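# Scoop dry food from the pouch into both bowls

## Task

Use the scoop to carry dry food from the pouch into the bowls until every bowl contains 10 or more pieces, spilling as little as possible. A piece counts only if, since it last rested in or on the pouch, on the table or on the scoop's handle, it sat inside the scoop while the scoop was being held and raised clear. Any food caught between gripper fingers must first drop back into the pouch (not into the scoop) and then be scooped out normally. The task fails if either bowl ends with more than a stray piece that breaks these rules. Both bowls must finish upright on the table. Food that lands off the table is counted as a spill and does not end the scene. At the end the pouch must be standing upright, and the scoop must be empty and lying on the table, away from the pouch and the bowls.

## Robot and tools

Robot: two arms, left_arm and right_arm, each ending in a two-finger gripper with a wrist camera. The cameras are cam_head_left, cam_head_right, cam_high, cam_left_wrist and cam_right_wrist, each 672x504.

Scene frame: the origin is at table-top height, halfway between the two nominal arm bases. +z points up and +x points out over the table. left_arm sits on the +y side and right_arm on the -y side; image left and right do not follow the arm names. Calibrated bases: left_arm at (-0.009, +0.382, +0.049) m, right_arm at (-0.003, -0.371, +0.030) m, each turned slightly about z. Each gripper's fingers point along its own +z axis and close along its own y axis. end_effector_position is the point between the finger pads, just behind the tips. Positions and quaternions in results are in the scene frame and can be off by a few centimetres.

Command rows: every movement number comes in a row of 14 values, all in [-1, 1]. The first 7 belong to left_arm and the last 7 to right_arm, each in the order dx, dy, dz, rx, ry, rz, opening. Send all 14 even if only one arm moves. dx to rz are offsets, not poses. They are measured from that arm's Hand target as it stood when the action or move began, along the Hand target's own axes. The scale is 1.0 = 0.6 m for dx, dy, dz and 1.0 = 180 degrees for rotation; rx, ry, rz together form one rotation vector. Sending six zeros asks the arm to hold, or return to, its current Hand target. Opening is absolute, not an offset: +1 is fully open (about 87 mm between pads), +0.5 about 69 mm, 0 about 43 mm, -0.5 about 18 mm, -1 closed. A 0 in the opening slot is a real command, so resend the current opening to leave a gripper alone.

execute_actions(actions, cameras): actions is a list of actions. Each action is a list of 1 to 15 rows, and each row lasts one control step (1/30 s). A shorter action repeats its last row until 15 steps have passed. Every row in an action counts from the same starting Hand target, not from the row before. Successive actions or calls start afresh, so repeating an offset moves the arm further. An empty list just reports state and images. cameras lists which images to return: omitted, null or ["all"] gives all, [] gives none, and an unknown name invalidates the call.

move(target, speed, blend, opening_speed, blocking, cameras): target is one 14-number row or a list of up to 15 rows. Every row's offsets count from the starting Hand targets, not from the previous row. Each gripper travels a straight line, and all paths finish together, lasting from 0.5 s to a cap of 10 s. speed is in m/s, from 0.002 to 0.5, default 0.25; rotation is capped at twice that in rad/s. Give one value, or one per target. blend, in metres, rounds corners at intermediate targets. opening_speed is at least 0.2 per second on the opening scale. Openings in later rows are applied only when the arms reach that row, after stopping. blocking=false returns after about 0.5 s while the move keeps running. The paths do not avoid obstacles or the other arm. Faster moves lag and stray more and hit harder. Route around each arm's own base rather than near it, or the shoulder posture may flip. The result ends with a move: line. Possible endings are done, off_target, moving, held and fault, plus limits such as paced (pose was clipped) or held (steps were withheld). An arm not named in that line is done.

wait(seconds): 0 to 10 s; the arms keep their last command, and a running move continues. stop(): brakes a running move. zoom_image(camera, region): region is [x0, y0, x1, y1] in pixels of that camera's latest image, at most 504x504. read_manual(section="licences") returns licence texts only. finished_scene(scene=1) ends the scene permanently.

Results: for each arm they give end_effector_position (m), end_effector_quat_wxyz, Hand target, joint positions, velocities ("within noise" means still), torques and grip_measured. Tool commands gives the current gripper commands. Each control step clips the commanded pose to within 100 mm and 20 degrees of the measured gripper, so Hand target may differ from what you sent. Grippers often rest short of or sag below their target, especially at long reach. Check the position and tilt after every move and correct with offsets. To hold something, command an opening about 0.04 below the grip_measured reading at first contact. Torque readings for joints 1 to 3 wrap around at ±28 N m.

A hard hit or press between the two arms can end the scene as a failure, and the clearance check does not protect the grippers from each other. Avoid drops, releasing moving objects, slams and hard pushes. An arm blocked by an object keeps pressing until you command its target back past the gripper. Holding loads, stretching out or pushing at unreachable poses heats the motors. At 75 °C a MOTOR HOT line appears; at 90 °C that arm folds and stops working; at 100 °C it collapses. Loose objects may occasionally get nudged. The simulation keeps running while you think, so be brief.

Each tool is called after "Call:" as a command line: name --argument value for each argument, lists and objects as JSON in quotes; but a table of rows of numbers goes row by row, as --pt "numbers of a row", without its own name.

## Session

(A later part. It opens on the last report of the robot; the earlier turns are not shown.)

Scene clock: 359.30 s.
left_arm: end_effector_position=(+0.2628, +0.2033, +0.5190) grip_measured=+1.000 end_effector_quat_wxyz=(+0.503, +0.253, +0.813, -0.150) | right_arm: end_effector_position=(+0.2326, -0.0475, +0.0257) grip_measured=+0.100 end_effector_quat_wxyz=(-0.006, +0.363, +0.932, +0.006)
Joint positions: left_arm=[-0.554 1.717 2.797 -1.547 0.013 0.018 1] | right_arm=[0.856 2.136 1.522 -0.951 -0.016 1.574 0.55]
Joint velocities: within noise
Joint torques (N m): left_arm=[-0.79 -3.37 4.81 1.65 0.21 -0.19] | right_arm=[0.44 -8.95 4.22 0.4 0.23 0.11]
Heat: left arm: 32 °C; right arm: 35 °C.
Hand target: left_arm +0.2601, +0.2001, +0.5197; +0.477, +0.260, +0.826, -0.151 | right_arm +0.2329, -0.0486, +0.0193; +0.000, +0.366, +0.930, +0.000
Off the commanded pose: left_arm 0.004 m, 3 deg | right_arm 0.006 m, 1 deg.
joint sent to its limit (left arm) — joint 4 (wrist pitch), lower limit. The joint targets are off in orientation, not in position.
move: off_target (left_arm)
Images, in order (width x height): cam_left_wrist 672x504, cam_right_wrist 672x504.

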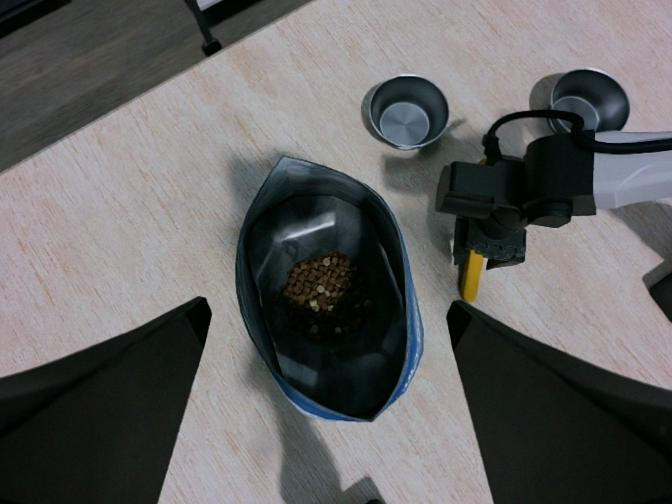

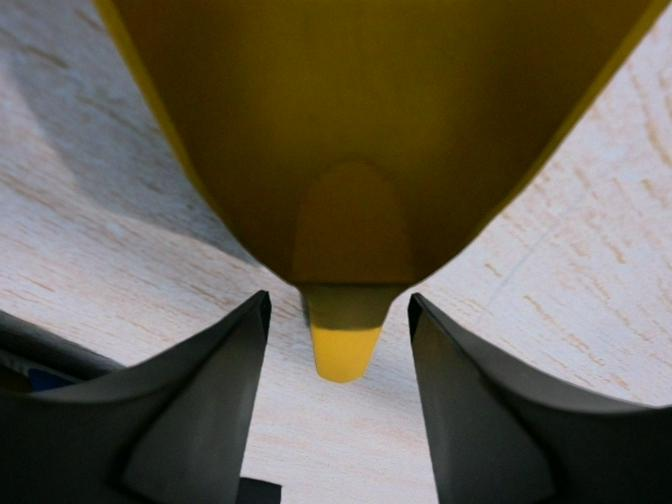

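Call:
move --pt "0 0 0 0 0 0 1 0 0 -0.2 0 0 0 0.1" --pt "0 0 0 0 0 0 1 -0.308 -0.282 -0.333 0 0 0 0.1" --speed 0.25 --blend 0.04 --cameras '["cam_head_left","cam_left_wrist","cam_right_wrist"]'

Scene clock: 368.37 s.
left_arm: end_effector_position=(+0.2628, +0.2033, +0.5190) grip_measured=+1.000 end_effector_quat_wxyz=(+0.503, +0.253, +0.813, -0.150) | right_arm: end_effector_position=(+0.2511, -0.2971, +0.2043) grip_measured=+0.100 end_effector_quat_wxyz=(-0.021, +0.372, +0.928, -0.008)
Joint positions: left_arm=[-0.554 1.717 2.797 -1.547 0.013 0.018 1] | right_arm=[0.179 1.686 1.63 -1.559 -0.008 0.918 0.55]
Joint velocities: within noise
Joint torques (N m): left_arm=[-0.77 -3.38 4.79 1.65 0.22 -0.19] | right_arm=[0.1 -9.37 7.45 0.19 0.13 -0.17]
Heat: left arm: 32 °C; right arm: 35 °C.
Hand target: left_arm +0.2601, +0.2001, +0.5197; +0.477, +0.260, +0.826, -0.151 | right_arm +0.2529, -0.2983, +0.2192; +0.000, +0.366, +0.931, +0.000
Off the commanded pose: left_arm 0.004 m, 3 deg | right_arm 0.015 m, 3 deg.
joint sent to its limit (left arm) — joint 4 (wrist pitch), lower limit. The joint targets are off in orientation, not in position.
joint sent to its limit (right arm) — joint 4 (wrist pitch), lower limit. The joint targets still meet the commanded pose.
move: off_target (left_arm, right_arm)
Images, in order (width x height): cam_head_left 672x504, cam_left_wrist 672x504, cam_right_wrist 672x504.

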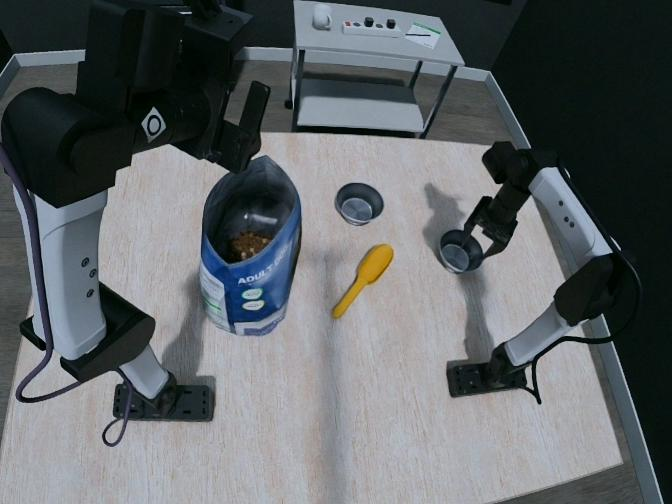

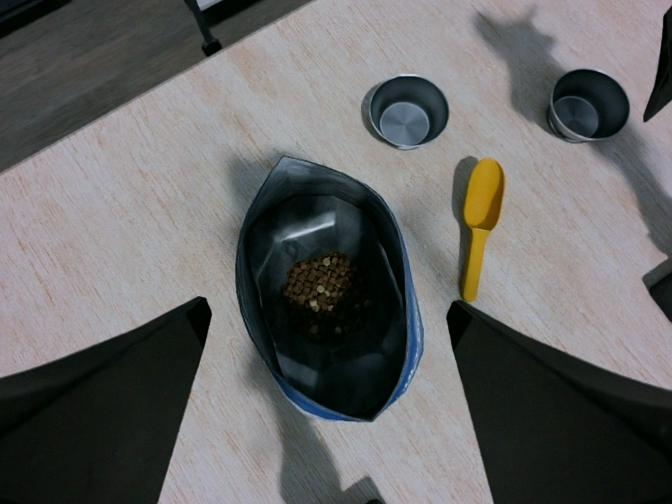

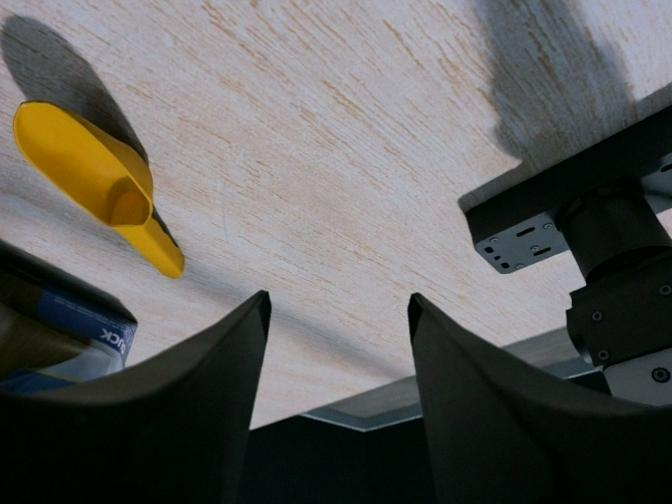

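Call:
move --pt "0.212 -0.3195 0.099 0.049 0.028 0.032 0.3 0 0 0 0 0 0 0.1" --pt "0.469 -0.314 0.2545 0.049 0.028 0.032 0.3 0 0 0 0 0 0 0.1" --speed 0.2 --blend 0.04

Scene clock: 386.23 s.
left_arm: end_effector_position=(+0.1416, +0.0476, +0.1967) grip_measured=+0.300 end_effector_quat_wxyz=(+0.417, +0.349, +0.820, -0.177) | right_arm: end_effector_position=(+0.2509, -0.2971, +0.2043) grip_measured=+0.100 end_effector_quat_wxyz=(-0.021, +0.372, +0.928, -0.008)
Joint positions: left_arm=[-1.278 1.313 0.925 -0.305 -0.394 -0.308 0.65] | right_arm=[0.179 1.686 1.63 -1.559 -0.008 0.917 0.55]
Joint velocities: within noise
Joint torques (N m): left_arm=[0.16 -5.85 6.5 1.71 -0.22 -0.07] | right_arm=[0.1 -9.4 7.41 0.18 0.13 -0.16]
Heat: left arm: 32 °C; right arm: 37 °C.
Hand target: left_arm +0.1452, +0.0501, +0.1999; +0.426, +0.343, +0.818, -0.178 | right_arm +0.2529, -0.2983, +0.2192; +0.000, +0.366, +0.931, +0.000
Off the commanded pose: left_arm 0.005 m, 1 deg | right_arm 0.015 m, 3 deg.
joint sent to its limit (right arm) — joint 4 (wrist pitch), lower limit. The joint targets still meet the commanded pose.
move: off_target (right_arm)

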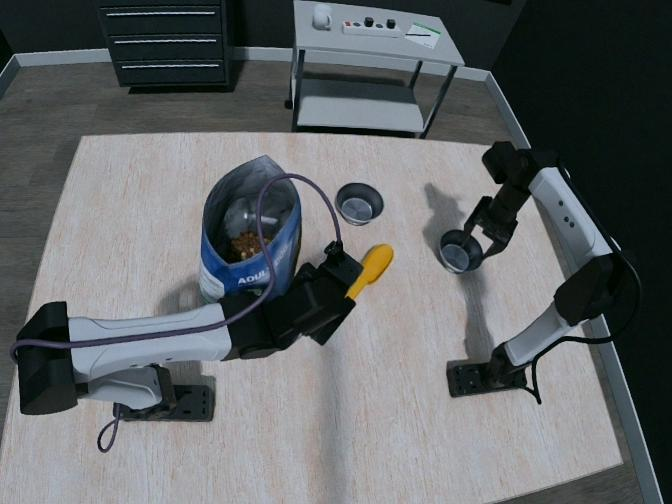

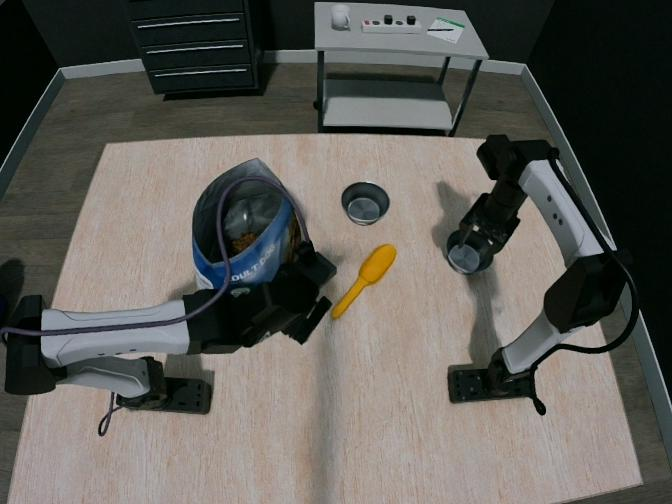

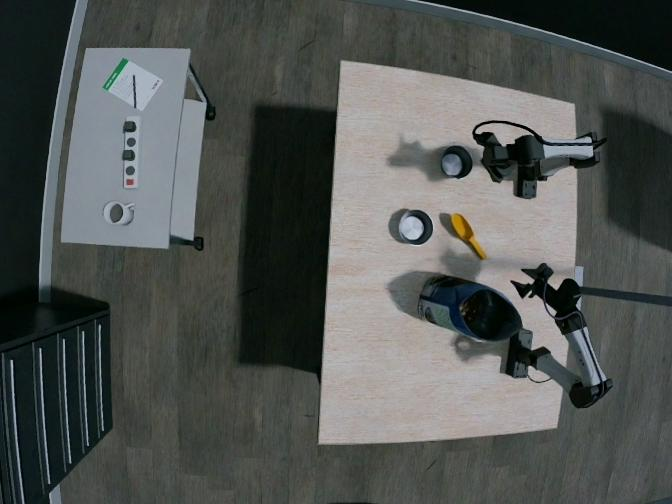

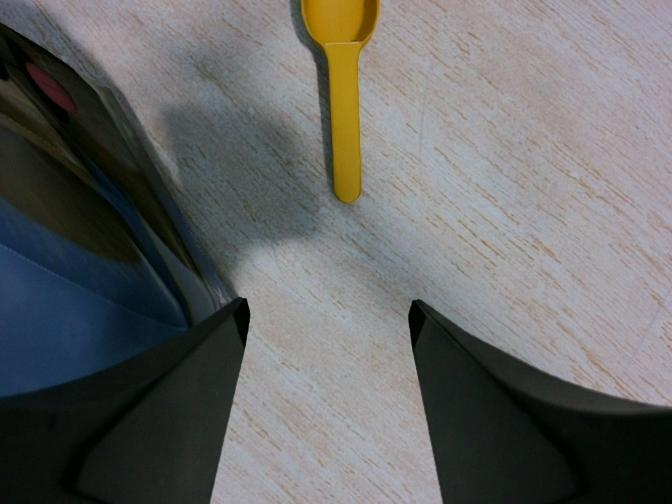

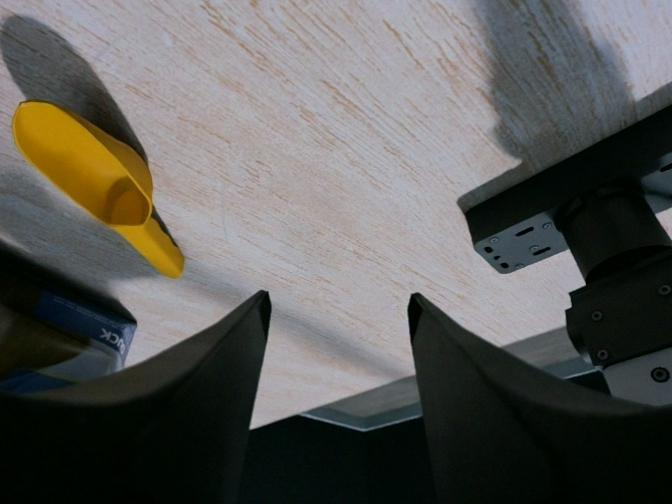

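Call:
move --target '[0.141,-0.016,0.197,0,0,0,0.3,0,0,0,0,0,0,0.1]' --speed 0.12 --cameras '["cam_left_wrist"]'

Scene clock: 403.50 s.
left_arm: end_effector_position=(+0.1723, +0.0078, +0.0675) grip_measured=+0.300 end_effector_quat_wxyz=(+0.430, +0.339, +0.818, -0.176) | right_arm: end_effector_position=(+0.2509, -0.2971, +0.2043) grip_measured=+0.100 end_effector_quat_wxyz=(-0.021, +0.372, +0.928, -0.008)
Joint positions: left_arm=[-1.23 1.743 0.73 0.355 -0.382 -0.277 0.65] | right_arm=[0.179 1.686 1.63 -1.559 -0.008 0.917 0.55]
Joint velocities: within noise
Joint torques (N m): left_arm=[0.23 -6.05 5.27 1.66 0.11 -0.05] | right_arm=[0.09 -9.4 7.42 0.2 0.13 -0.16]
Heat: left arm: 33 °C; right arm: 37 °C.
Hand target: left_arm +0.1722, +0.0090, +0.0628; +0.426, +0.343, +0.818, -0.178 | right_arm +0.2529, -0.2983, +0.2192; +0.000, +0.366, +0.930, +0.000
Off the commanded pose: left_arm 0.005 m, 1 deg | right_arm 0.015 m, 3 deg.
joint sent to its limit (right arm) — joint 4 (wrist pitch), lower limit. The joint targets still meet the commanded pose.
move: off_target (right_arm)
Images, in order (width x height): cam_left_wrist 672x504.

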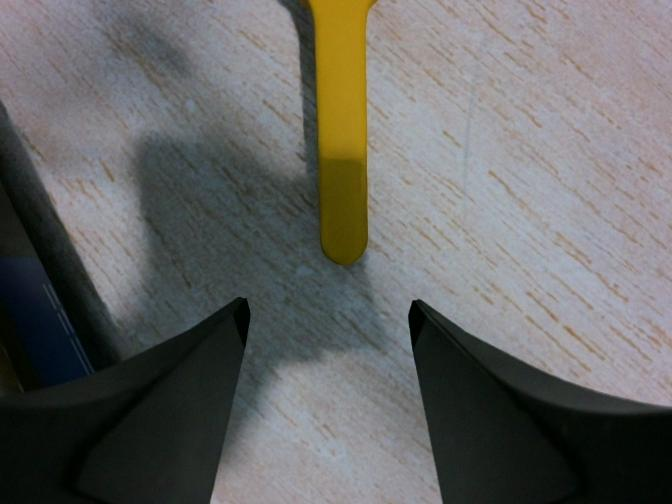

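Call:
move --target '[0.0185,-0.011,0.05,0,0,0,0.3,0,0,0,0,0,0,0.1]' --speed 0.08 --cameras '["cam_left_wrist"]'

Scene clock: 414.67 s.
left_arm: end_effector_position=(+0.1763, +0.0016, +0.0321) grip_measured=+0.300 end_effector_quat_wxyz=(+0.422, +0.344, +0.822, -0.166) | right_arm: end_effector_position=(+0.2509, -0.2971, +0.2043) grip_measured=+0.100 end_effector_quat_wxyz=(-0.021, +0.372, +0.928, -0.008)
Joint positions: left_arm=[-1.224 1.885 0.744 0.455 -0.377 -0.273 0.65] | right_arm=[0.179 1.686 1.63 -1.559 -0.008 0.917 0.55]
Joint velocities: within noise
Joint torques (N m): left_arm=[0.24 -6.42 7.68 1.7 0.1 -0.07] | right_arm=[0.17 -9.35 7.36 0.19 0.13 -0.17]
Heat: left arm: 32 °C; right arm: 37 °C.
Hand target: left_arm +0.1803, -0.0086, +0.0365; +0.426, +0.343, +0.818, -0.178 | right_arm +0.2529, -0.2983, +0.2192; +0.000, +0.366, +0.930, +0.000
Off the commanded pose: left_arm 0.012 m, 2 deg | right_arm 0.015 m, 3 deg.
joint sent to its limit (right arm) — joint 4 (wrist pitch), lower limit. The joint targets still meet the commanded pose.
move: off_target (left_arm, right_arm)
Images, in order (width x height): cam_left_wrist 672x504.

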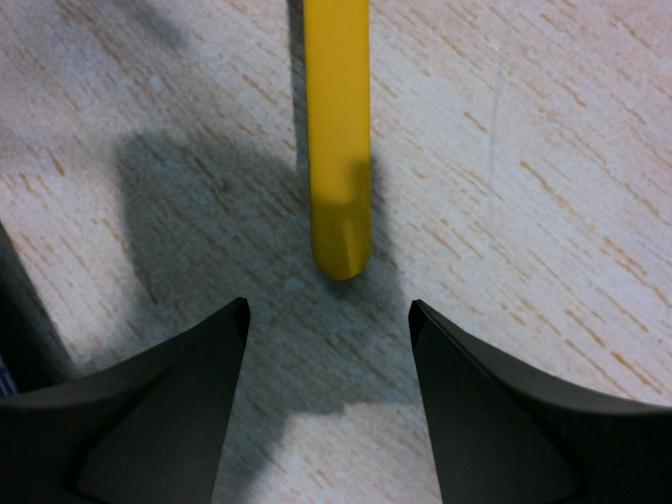

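Call:
move --target '[0,0,0.01,0,0,0,0.3,0,0,0,0,0,0,0.1]' --speed 0.08 --cameras '["cam_left_wrist","cam_head_left"]'

Scene clock: 419.33 s.
left_arm: end_effector_position=(+0.1798, -0.0017, +0.0286) grip_measured=+0.300 end_effector_quat_wxyz=(+0.421, +0.344, +0.822, -0.166) | right_arm: end_effector_position=(+0.2509, -0.2971, +0.2043) grip_measured=+0.100 end_effector_quat_wxyz=(-0.021, +0.372, +0.928, -0.008)
Joint positions: left_arm=[-1.217 1.91 0.759 0.465 -0.372 -0.269 0.65] | right_arm=[0.179 1.686 1.63 -1.559 -0.008 0.917 0.55]
Joint velocities: within noise
Joint torques (N m): left_arm=[0.2 -6.57 7.71 1.67 0.08 -0.06] | right_arm=[0.06 -9.4 7.39 0.2 0.13 -0.17]
Heat: left arm: 33 °C; right arm: 38 °C.
Hand target: left_arm +0.1838, -0.0120, +0.0330; +0.426, +0.343, +0.818, -0.178 | right_arm +0.2529, -0.2983, +0.2192; +0.000, +0.366, +0.930, +0.000
Off the commanded pose: left_arm 0.012 m, 2 deg | right_arm 0.015 m, 3 deg.
joint sent to its limit (right arm) — joint 4 (wrist pitch), lower limit. The joint targets still meet the commanded pose.
move: off_target (left_arm, right_arm)
Images, in order (width x height): cam_head_left 672x504, cam_left_wrist 672x504.

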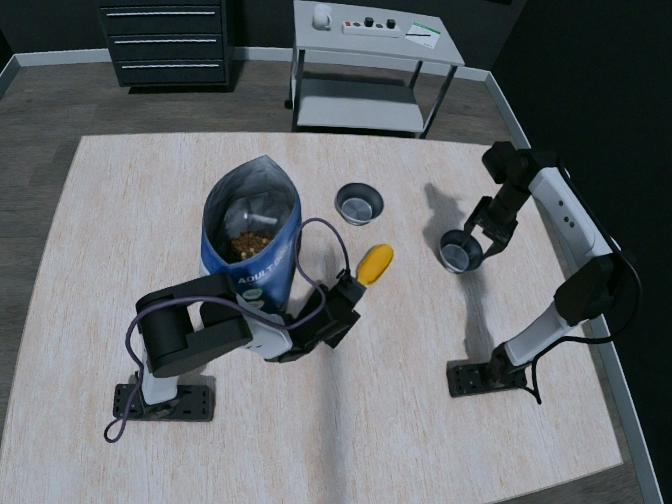

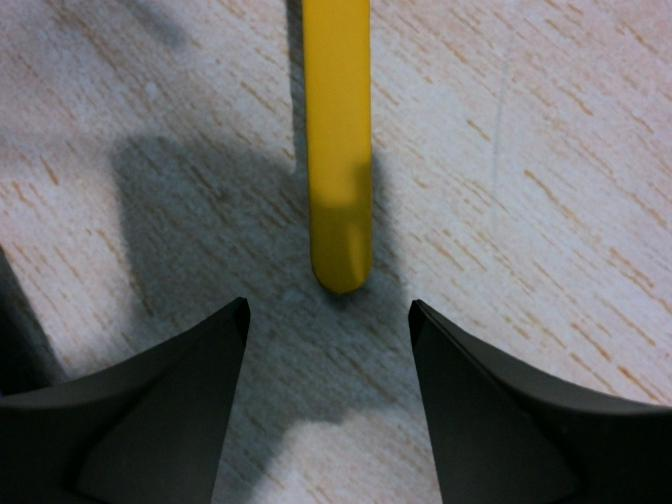

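Call:
move --target '[-0.0287,-0.0075,0.0508,0,0,0,0.3,0,0,0,0,0,0,0.1]' --speed 0.08 --cameras '["cam_left_wrist"]'

Scene clock: 424.33 s.
left_arm: end_effector_position=(+0.2028, -0.0350, +0.0302) grip_measured=+0.300 end_effector_quat_wxyz=(+0.430, +0.339, +0.818, -0.176) | right_arm: end_effector_position=(+0.2509, -0.2971, +0.2043) grip_measured=+0.100 end_effector_quat_wxyz=(-0.021, +0.372, +0.928, -0.008)
Joint positions: left_arm=[-1.186 2.013 0.906 0.458 -0.349 -0.25 0.65] | right_arm=[0.179 1.686 1.63 -1.559 -0.008 0.917 0.55]
Joint velocities: within noise
Joint torques (N m): left_arm=[0.14 -7.53 7.9 1.43 0.11 -0.04] | right_arm=[0.16 -9.37 7.42 0.2 0.12 -0.17]
Heat: left arm: 33 °C; right arm: 38 °C.
Hand target: left_arm +0.2050, -0.0399, +0.0295; +0.426, +0.343, +0.818, -0.178 | right_arm +0.2529, -0.2983, +0.2192; +0.000, +0.366, +0.930, +0.000
Off the commanded pose: left_arm 0.005 m, 1 deg | right_arm 0.015 m, 3 deg.
joint sent to its limit (right arm) — joint 4 (wrist pitch), lower limit. The joint targets still meet the commanded pose.
move: off_target (right_arm)
Images, in order (width x height): cam_left_wrist 672x504.

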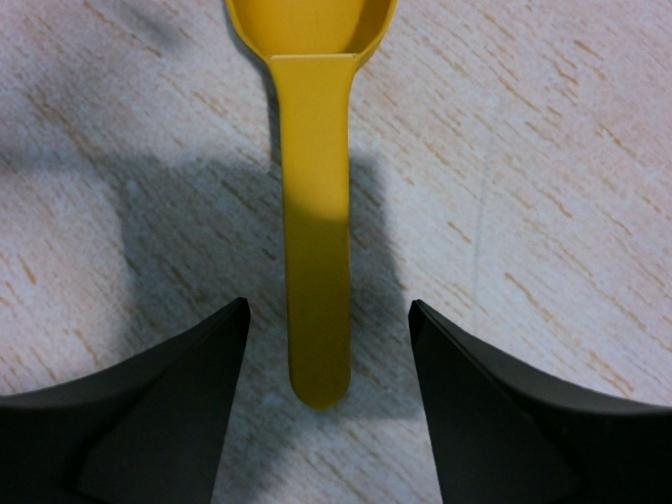

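Call:
move --target '[0.0108,0.004,0.0078,0,0,0,0.3,0,0,0,0,0,0,0.1]' --speed 0.05 --cameras '["cam_left_wrist"]'

Scene clock: 430.80 s.
left_arm: end_effector_position=(+0.2037, -0.0329, +0.0217) grip_measured=+0.300 end_effector_quat_wxyz=(+0.425, +0.342, +0.821, -0.171) | right_arm: end_effector_position=(+0.2509, -0.2971, +0.2043) grip_measured=+0.100 end_effector_quat_wxyz=(-0.021, +0.372, +0.928, -0.008)
Joint positions: left_arm=[-1.181 2.035 0.906 0.465 -0.343 -0.246 0.65] | right_arm=[0.179 1.686 1.63 -1.559 -0.008 0.917 0.55]
Joint velocities: within noise
Joint torques (N m): left_arm=[0.23 -7.47 6.97 1.74 0.12 -0.01] | right_arm=[0.18 -9.43 7.43 0.2 0.14 -0.14]
Heat: left arm: 33 °C; right arm: 38 °C.
Hand target: left_arm +0.2067, -0.0384, +0.0215; +0.426, +0.343, +0.818, -0.178 | right_arm +0.2529, -0.2983, +0.2192; +0.000, +0.366, +0.930, +0.000
Off the commanded pose: left_arm 0.006 m, 1 deg | right_arm 0.015 m, 3 deg.
joint sent to its limit (right arm) — joint 4 (wrist pitch), lower limit. The joint targets still meet the commanded pose.
move: off_target (right_arm)
Images, in order (width x height): cam_left_wrist 672x504.

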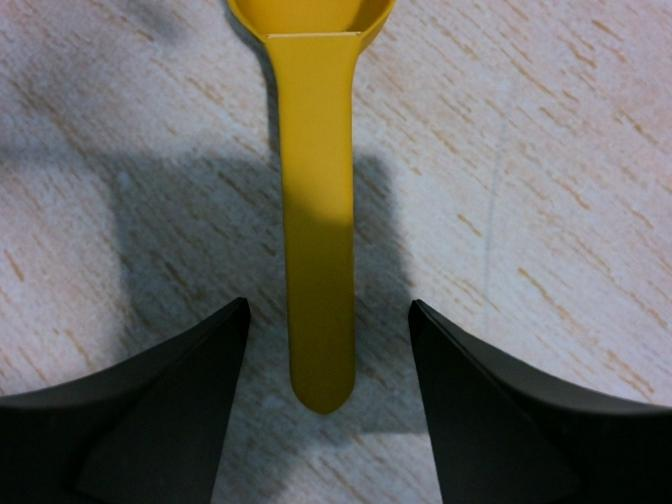

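Call:
move --target '[0,0,0,0,0,0,-0.7,0,0,0,0,0,0,0.1]' --opening_speed 0.5 --cameras '["cam_left_wrist"]'

Scene clock: 434.93 s.
left_arm: end_effector_position=(+0.2037, -0.0333, +0.0220) grip_measured=-0.401 end_effector_quat_wxyz=(+0.425, +0.342, +0.820, -0.172) | right_arm: end_effector_position=(+0.2508, -0.2971, +0.2043) grip_measured=+0.100 end_effector_quat_wxyz=(-0.021, +0.372, +0.928, -0.008)
Joint positions: left_arm=[-1.181 2.035 0.906 0.468 -0.342 -0.245 0.3] | right_arm=[0.179 1.686 1.63 -1.56 -0.008 0.917 0.55]
Joint velocities: within noise
Joint torques (N m): left_arm=[0.21 -7.5 6.97 1.69 0.11 -0.06] | right_arm=[0.14 -9.37 7.32 0.19 0.12 -0.15]
Heat: left arm: 34 °C; right arm: 38 °C.
Hand target: left_arm +0.2067, -0.0384, +0.0216; +0.426, +0.343, +0.818, -0.178 | right_arm +0.2528, -0.2983, +0.2192; +0.000, +0.366, +0.930, +0.000
Off the commanded pose: left_arm 0.006 m, 1 deg | right_arm 0.015 m, 3 deg.
joint sent to its limit (right arm) — joint 4 (wrist pitch), lower limit. The joint targets still meet the commanded pose.
move: off_target (right_arm)
Images, in order (width x height): cam_left_wrist 672x504.

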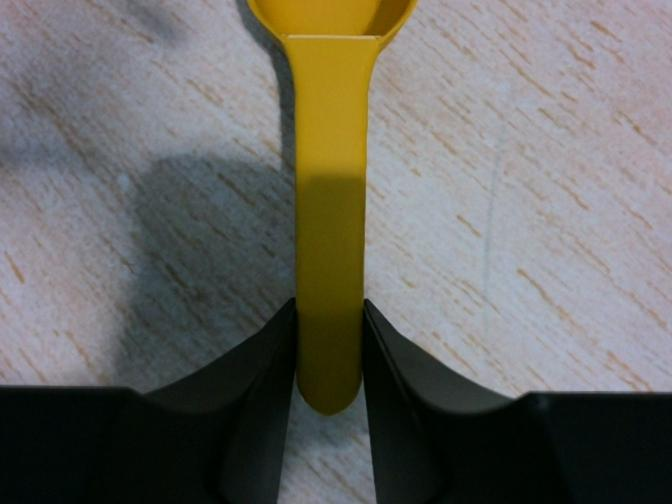

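Call:
move --target '[-0.1345,0,-0.098,0,0,0,-0.7,0,0,0,0,0,0,0.1]' --speed 0.1 --cameras '["cam_left_wrist","cam_head_left","cam_head_right","cam_right_wrist"]'

Scene clock: 439.53 s.
left_arm: end_effector_position=(+0.2015, -0.0278, +0.0982) grip_measured=-0.401 end_effector_quat_wxyz=(+0.412, +0.350, +0.827, -0.158) | right_arm: end_effector_position=(+0.2508, -0.2971, +0.2043) grip_measured=+0.100 end_effector_quat_wxyz=(-0.021, +0.372, +0.928, -0.008)
Joint positions: left_arm=[-1.181 1.818 1.025 0.087 -0.342 -0.244 0.3] | right_arm=[0.179 1.686 1.63 -1.56 -0.008 0.917 0.55]
Joint velocities: within noise
Joint torques (N m): left_arm=[0.05 -10.84 9.25 1.54 0.07 -0.08] | right_arm=[0.21 -9.35 7.43 0.21 0.13 -0.16]
Heat: left arm: 34 °C; right arm: 38 °C.
Hand target: left_arm +0.2054, -0.0372, +0.1214; +0.426, +0.343, +0.818, -0.178 | right_arm +0.2528, -0.2983, +0.2192; +0.000, +0.366, +0.930, +0.000
Off the commanded pose: left_arm 0.025 m, 3 deg | right_arm 0.015 m, 3 deg.
joint sent to its limit (right arm) — joint 4 (wrist pitch), lower limit. The joint targets still meet the commanded pose.
move: off_target (left_arm, right_arm)
Images, in order (width x height): cam_head_left 672x504, cam_head_right 672x504, cam_left_wrist 672x504, cam_right_wrist 672x504.

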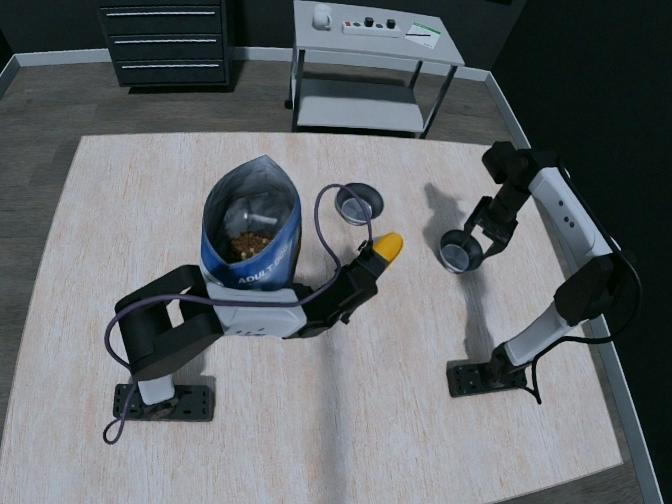

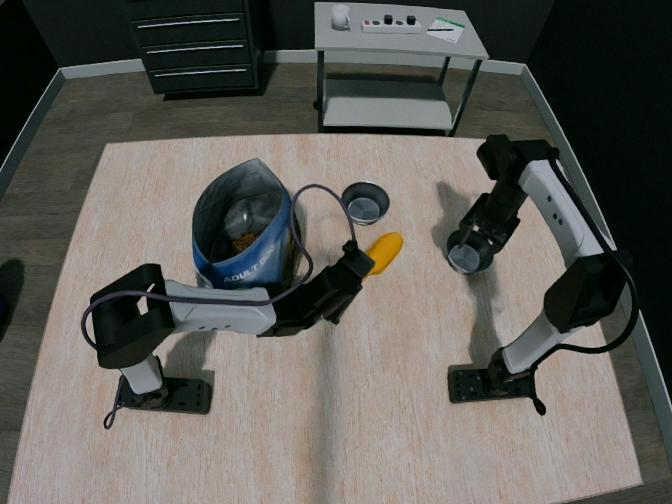

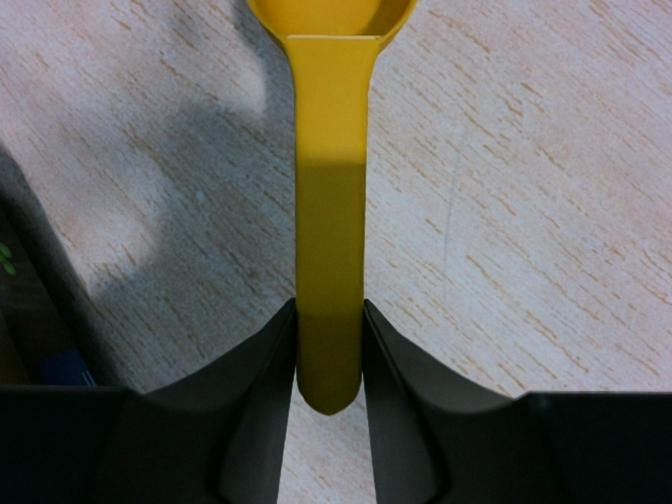

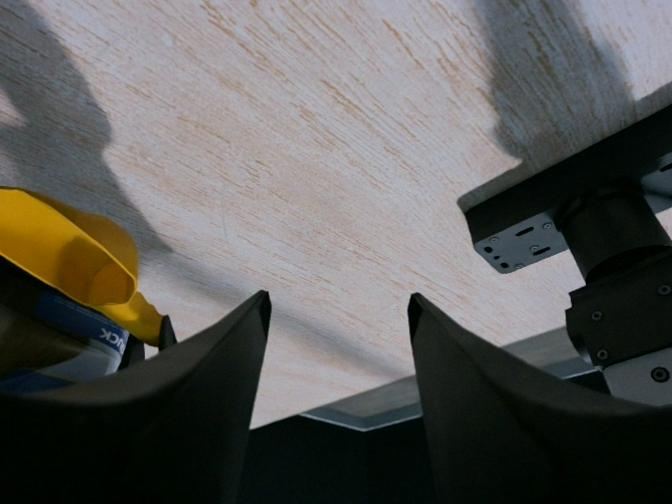

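Call:
move --pt "0.09 0 0.0655 0 0 0 -0.7 0 0 0 0 0 0 0.1" --pt "0.1345 0 0.098 0 0 0 -0.7 0 0 0 0 0 0 0.1" --speed '[0.08,0.03]' --cameras '["cam_left_wrist","cam_right_wrist"]'

Scene clock: 482.67 s.
left_arm: end_effector_position=(+0.2057, -0.0390, +0.0255) grip_measured=-0.401 end_effector_quat_wxyz=(+0.427, +0.342, +0.819, -0.174) | right_arm: end_effector_position=(+0.2508, -0.2971, +0.2043) grip_measured=+0.100 end_effector_quat_wxyz=(-0.021, +0.372, +0.928, -0.008)
Joint positions: left_arm=[-1.181 2.04 0.93 0.453 -0.341 -0.244 0.3] | right_arm=[0.179 1.686 1.63 -1.56 -0.008 0.917 0.55]
Joint velocities: within noise
Joint torques (N m): left_arm=[0.2 -8.03 4.9 1.79 0.09 -0.07] | right_arm=[0.12 -9.4 7.43 0.19 0.13 -0.17]
Heat: left arm: 38 °C; right arm: 38 °C.
Hand target: left_arm +0.2067, -0.0384, +0.0216; +0.426, +0.343, +0.818, -0.178 | right_arm +0.2528, -0.2983, +0.2192; +0.000, +0.366, +0.930, +0.000
Off the commanded pose: left_arm 0.004 m, 1 deg | right_arm 0.015 m, 3 deg.
joint sent to its limit (right arm) — joint 4 (wrist pitch), lower limit. The joint targets still meet the commanded pose.
move: off_target (right_arm)
Images, in order (width x height): cam_left_wrist 672x504, cam_right_wrist 672x504.

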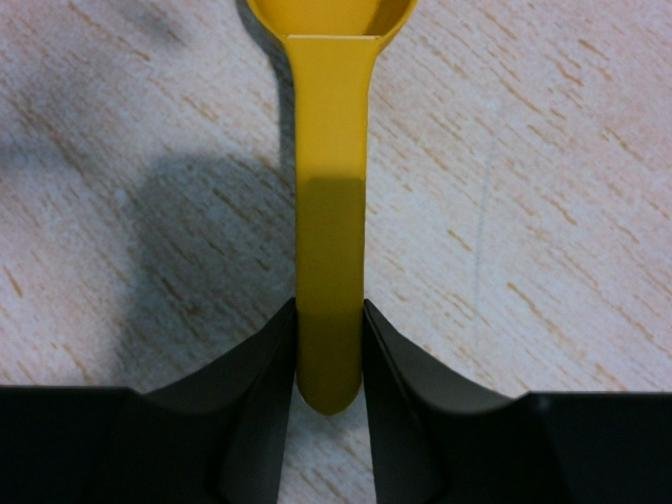

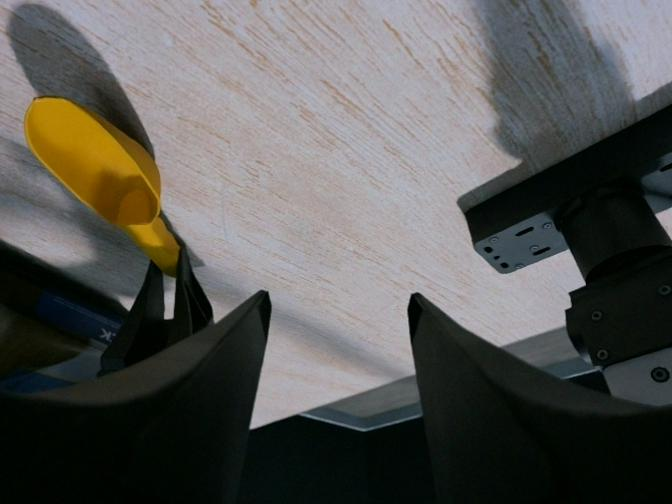

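Call:
move --pt "0 0 0 0 0 0 0.0 0 0 0 0 0 0 0.1" --pt "0 0 0.005 0 -0.111 0 0.0 0 0 0 0 0 0 0.1" --speed 0.08 --cameras '["cam_left_wrist","cam_right_wrist"]'

Scene clock: 490.47 s.
left_arm: end_effector_position=(+0.2102, -0.0439, +0.0251) grip_measured=+0.000 end_effector_quat_wxyz=(+0.560, +0.305, +0.731, -0.242) | right_arm: end_effector_position=(+0.2508, -0.2971, +0.2043) grip_measured=+0.100 end_effector_quat_wxyz=(-0.021, +0.372, +0.928, -0.008)
Joint positions: left_arm=[-1.211 2.232 0.728 1.221 -0.414 -0.129 0.5] | right_arm=[0.179 1.686 1.63 -1.56 -0.008 0.917 0.55]
Joint velocities: within noise
Joint torques (N m): left_arm=[-0.83 -7.5 3.08 1.95 -0.19 -0.03] | right_arm=[0.17 -9.46 7.42 0.2 0.15 -0.14]
Heat: left arm: 38 °C; right arm: 38 °C.
Hand target: left_arm +0.2085, -0.0401, +0.0198; +0.561, +0.307, +0.732, -0.235 | right_arm +0.2528, -0.2983, +0.2192; +0.000, +0.366, +0.930, +0.000
Off the commanded pose: left_arm 0.007 m, 1 deg | right_arm 0.015 m, 3 deg.
joint sent to its limit (right arm) — joint 4 (wrist pitch), lower limit. The joint targets still meet the commanded pose.
move: off_target (right_arm)
Images, in order (width x height): cam_left_wrist 672x504, cam_right_wrist 672x504.

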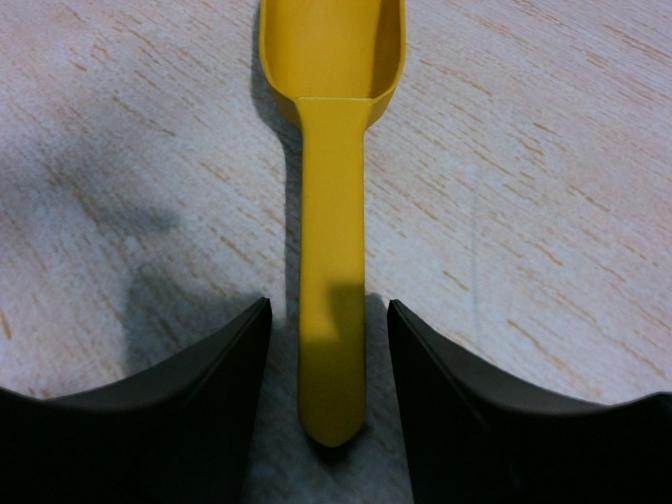

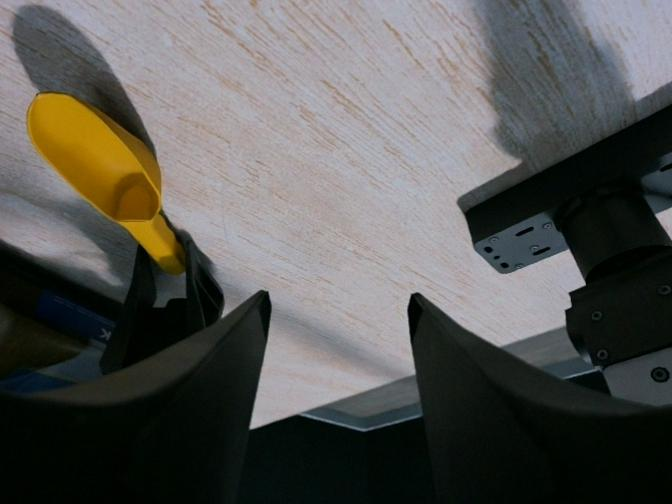

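Call:
move --target '[0,0,0,0,0,0,-0.7,0,0,0,0,0,0,0.1]' --opening_speed 0.5 --cameras '["cam_left_wrist"]'

Call:
move --target '[-0.2,0,-0.06,0,0,0,-0.7,0,0,0,0,0,0,0.1]' --speed 0.1 --cameras '["cam_left_wrist","cam_right_wrist"]'

Scene clock: 497.37 s.
left_arm: end_effector_position=(+0.2103, -0.0440, +0.0254) grip_measured=-0.401 end_effector_quat_wxyz=(+0.560, +0.305, +0.731, -0.242) | right_arm: end_effector_position=(+0.2508, -0.2971, +0.2043) grip_measured=+0.100 end_effector_quat_wxyz=(-0.021, +0.372, +0.928, -0.008)
Joint positions: left_arm=[-1.211 2.232 0.728 1.223 -0.414 -0.129 0.299] | right_arm=[0.179 1.686 1.63 -1.56 -0.008 0.917 0.55]
Joint velocities: within noise
Joint torques (N m): left_arm=[-0.81 -7.5 3.06 1.92 -0.19 -0.06] | right_arm=[0.12 -9.36 7.41 0.19 0.12 -0.15]
Heat: left arm: 37 °C; right arm: 38 °C.
Hand target: left_arm +0.2085, -0.0401, +0.0198; +0.561, +0.307, +0.732, -0.235 | right_arm +0.2528, -0.2983, +0.2192; +0.000, +0.366, +0.930, +0.000
Off the commanded pose: left_arm 0.007 m, 1 deg | right_arm 0.015 m, 3 deg.
joint sent to its limit (right arm) — joint 4 (wrist pitch), lower limit. The joint targets still meet the commanded pose.
move: off_target (right_arm)
Images, in order (width x height): cam_left_wrist 672x504.

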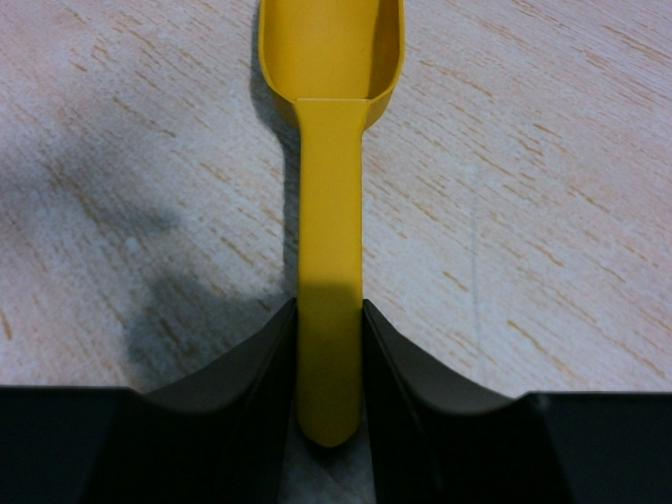

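Scene clock: 499.43 s.
left_arm: end_effector_position=(+0.2037, -0.0302, +0.1228) grip_measured=-0.401 end_effector_quat_wxyz=(+0.545, +0.320, +0.742, -0.224) | right_arm: end_effector_position=(+0.2508, -0.2971, +0.2043) grip_measured=+0.100 end_effector_quat_wxyz=(-0.021, +0.372, +0.928, -0.008)
Joint positions: left_arm=[-1.216 1.775 0.738 0.695 -0.418 -0.128 0.299] | right_arm=[0.179 1.686 1.63 -1.56 -0.008 0.917 0.55]
Joint velocities: within noise
Joint torques (N m): left_arm=[-0.84 -9.59 8.43 1.72 -0.22 -0.1] | right_arm=[0.08 -9.46 7.34 0.18 0.13 -0.14]
Heat: left arm: 37 °C; right arm: 38 °C.
Hand target: left_arm +0.2059, -0.0376, +0.1450; +0.561, +0.307, +0.732, -0.235 | right_arm +0.2528, -0.2983, +0.2192; +0.000, +0.366, +0.930, +0.000
Off the commanded pose: left_arm 0.024 m, 3 deg | right_arm 0.015 m, 3 deg.
joint sent to its limit (right arm) — joint 4 (wrist pitch), lower limit. The joint targets still meet the commanded pose.
move: off_target (left_arm, right_arm)
Images, in order (width x height): cam_left_wrist 672x504, cam_right_wrist 672x504.

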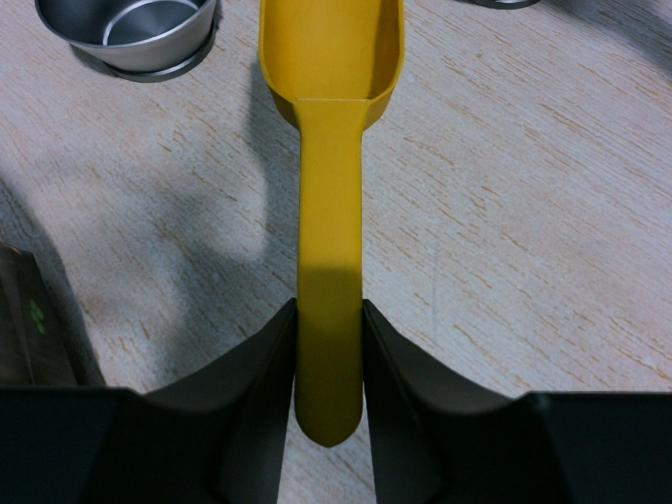

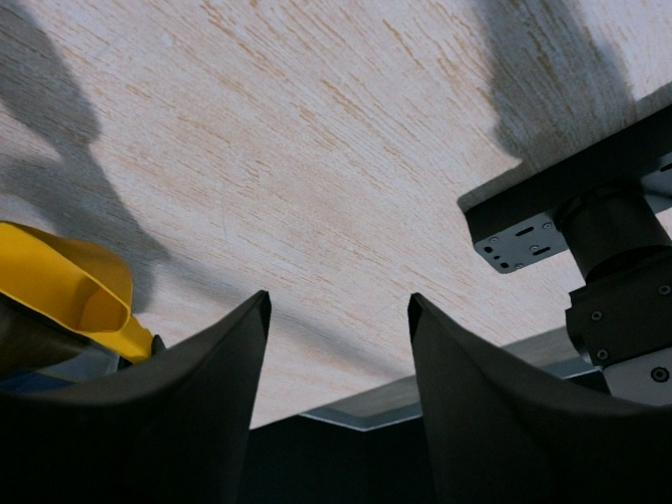

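Call:
move --pt "-0.491 0 -0.1316 0 0.083 0 -0.7 0 0 0 0 0 0 0.1" --pt "-0.415 0.285 -0.416 -0.134 0.1634 -0.0772 -0.7 0 0 0 0 0 0 0.1" --speed 0.15 --blend 0.03

Scene clock: 528.27 s.
left_arm: end_effector_position=(+0.2059, +0.2064, +0.4506) grip_measured=-0.401 end_effector_quat_wxyz=(+0.422, +0.145, +0.891, -0.084) | right_arm: end_effector_position=(+0.2508, -0.2971, +0.2043) grip_measured=+0.100 end_effector_quat_wxyz=(-0.021, +0.372, +0.928, -0.008)
Joint positions: left_arm=[-0.857 1.477 2.283 -1.557 -0.398 -0.382 0.299] | right_arm=[0.179 1.686 1.63 -1.56 -0.008 0.917 0.55]
Joint velocities: within noise
Joint torques (N m): left_arm=[0.16 -3.81 3.78 1.49 0.03 -0.04] | right_arm=[0.06 -9.43 7.41 0.21 0.14 -0.14]
Heat: left arm: 36 °C; right arm: 38 °C.
Hand target: left_arm +0.2039, +0.2078, +0.4505; +0.378, +0.145, +0.913, -0.059 | right_arm +0.2528, -0.2983, +0.2192; +0.000, +0.366, +0.930, +0.000
Off the commanded pose: left_arm 0.002 m, 6 deg | right_arm 0.015 m, 3 deg.
joint sent to its limit (left arm) — joint 4 (wrist pitch), lower limit. The joint targets are off in orientation, not in position.
joint sent to its limit (right arm) — joint 4 (wrist pitch), lower limit. The joint targets still meet the commanded pose.
move: off_target (left_arm, right_arm)

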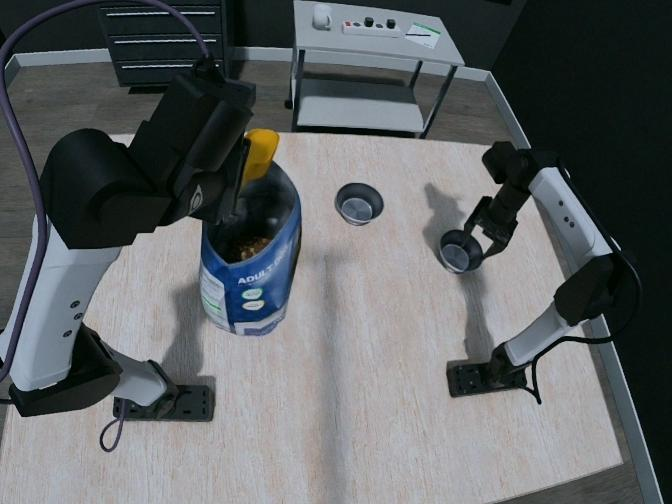

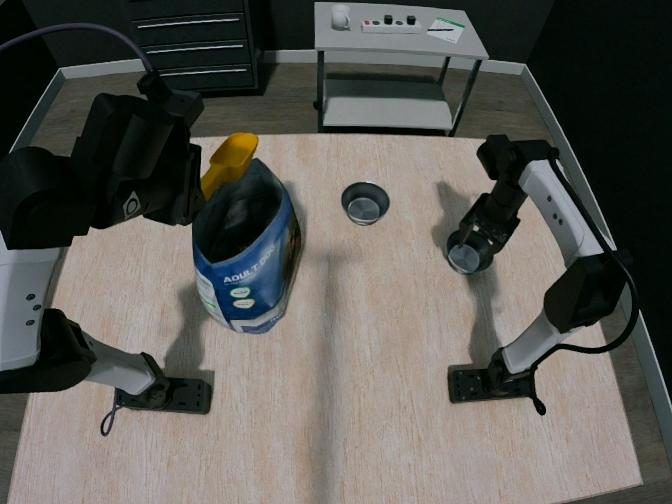

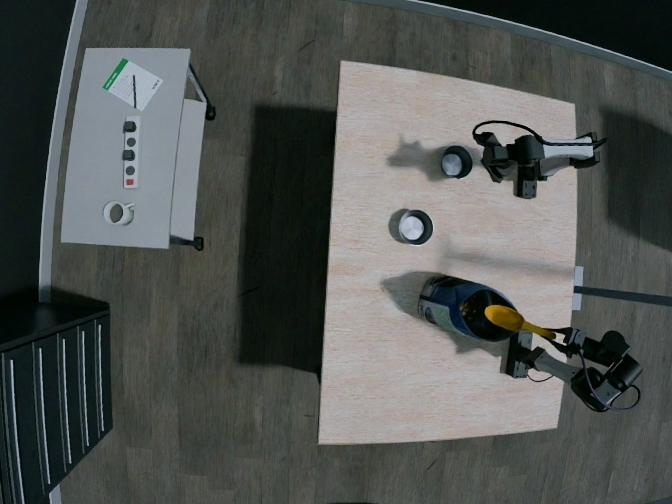

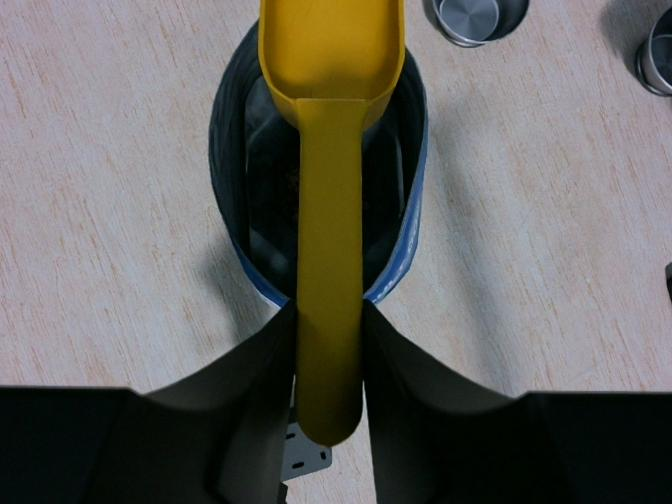

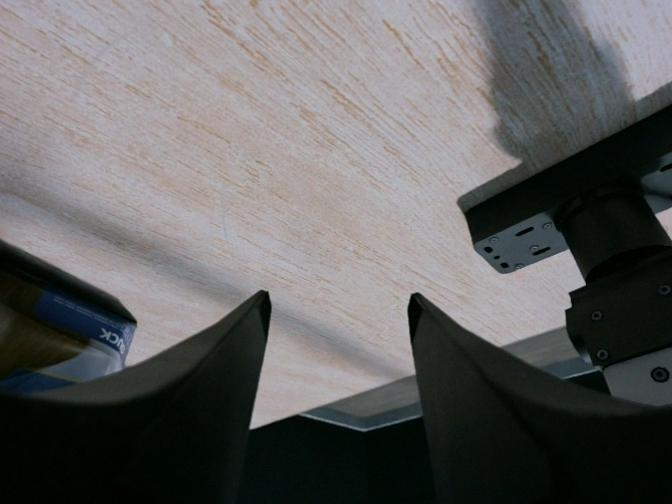

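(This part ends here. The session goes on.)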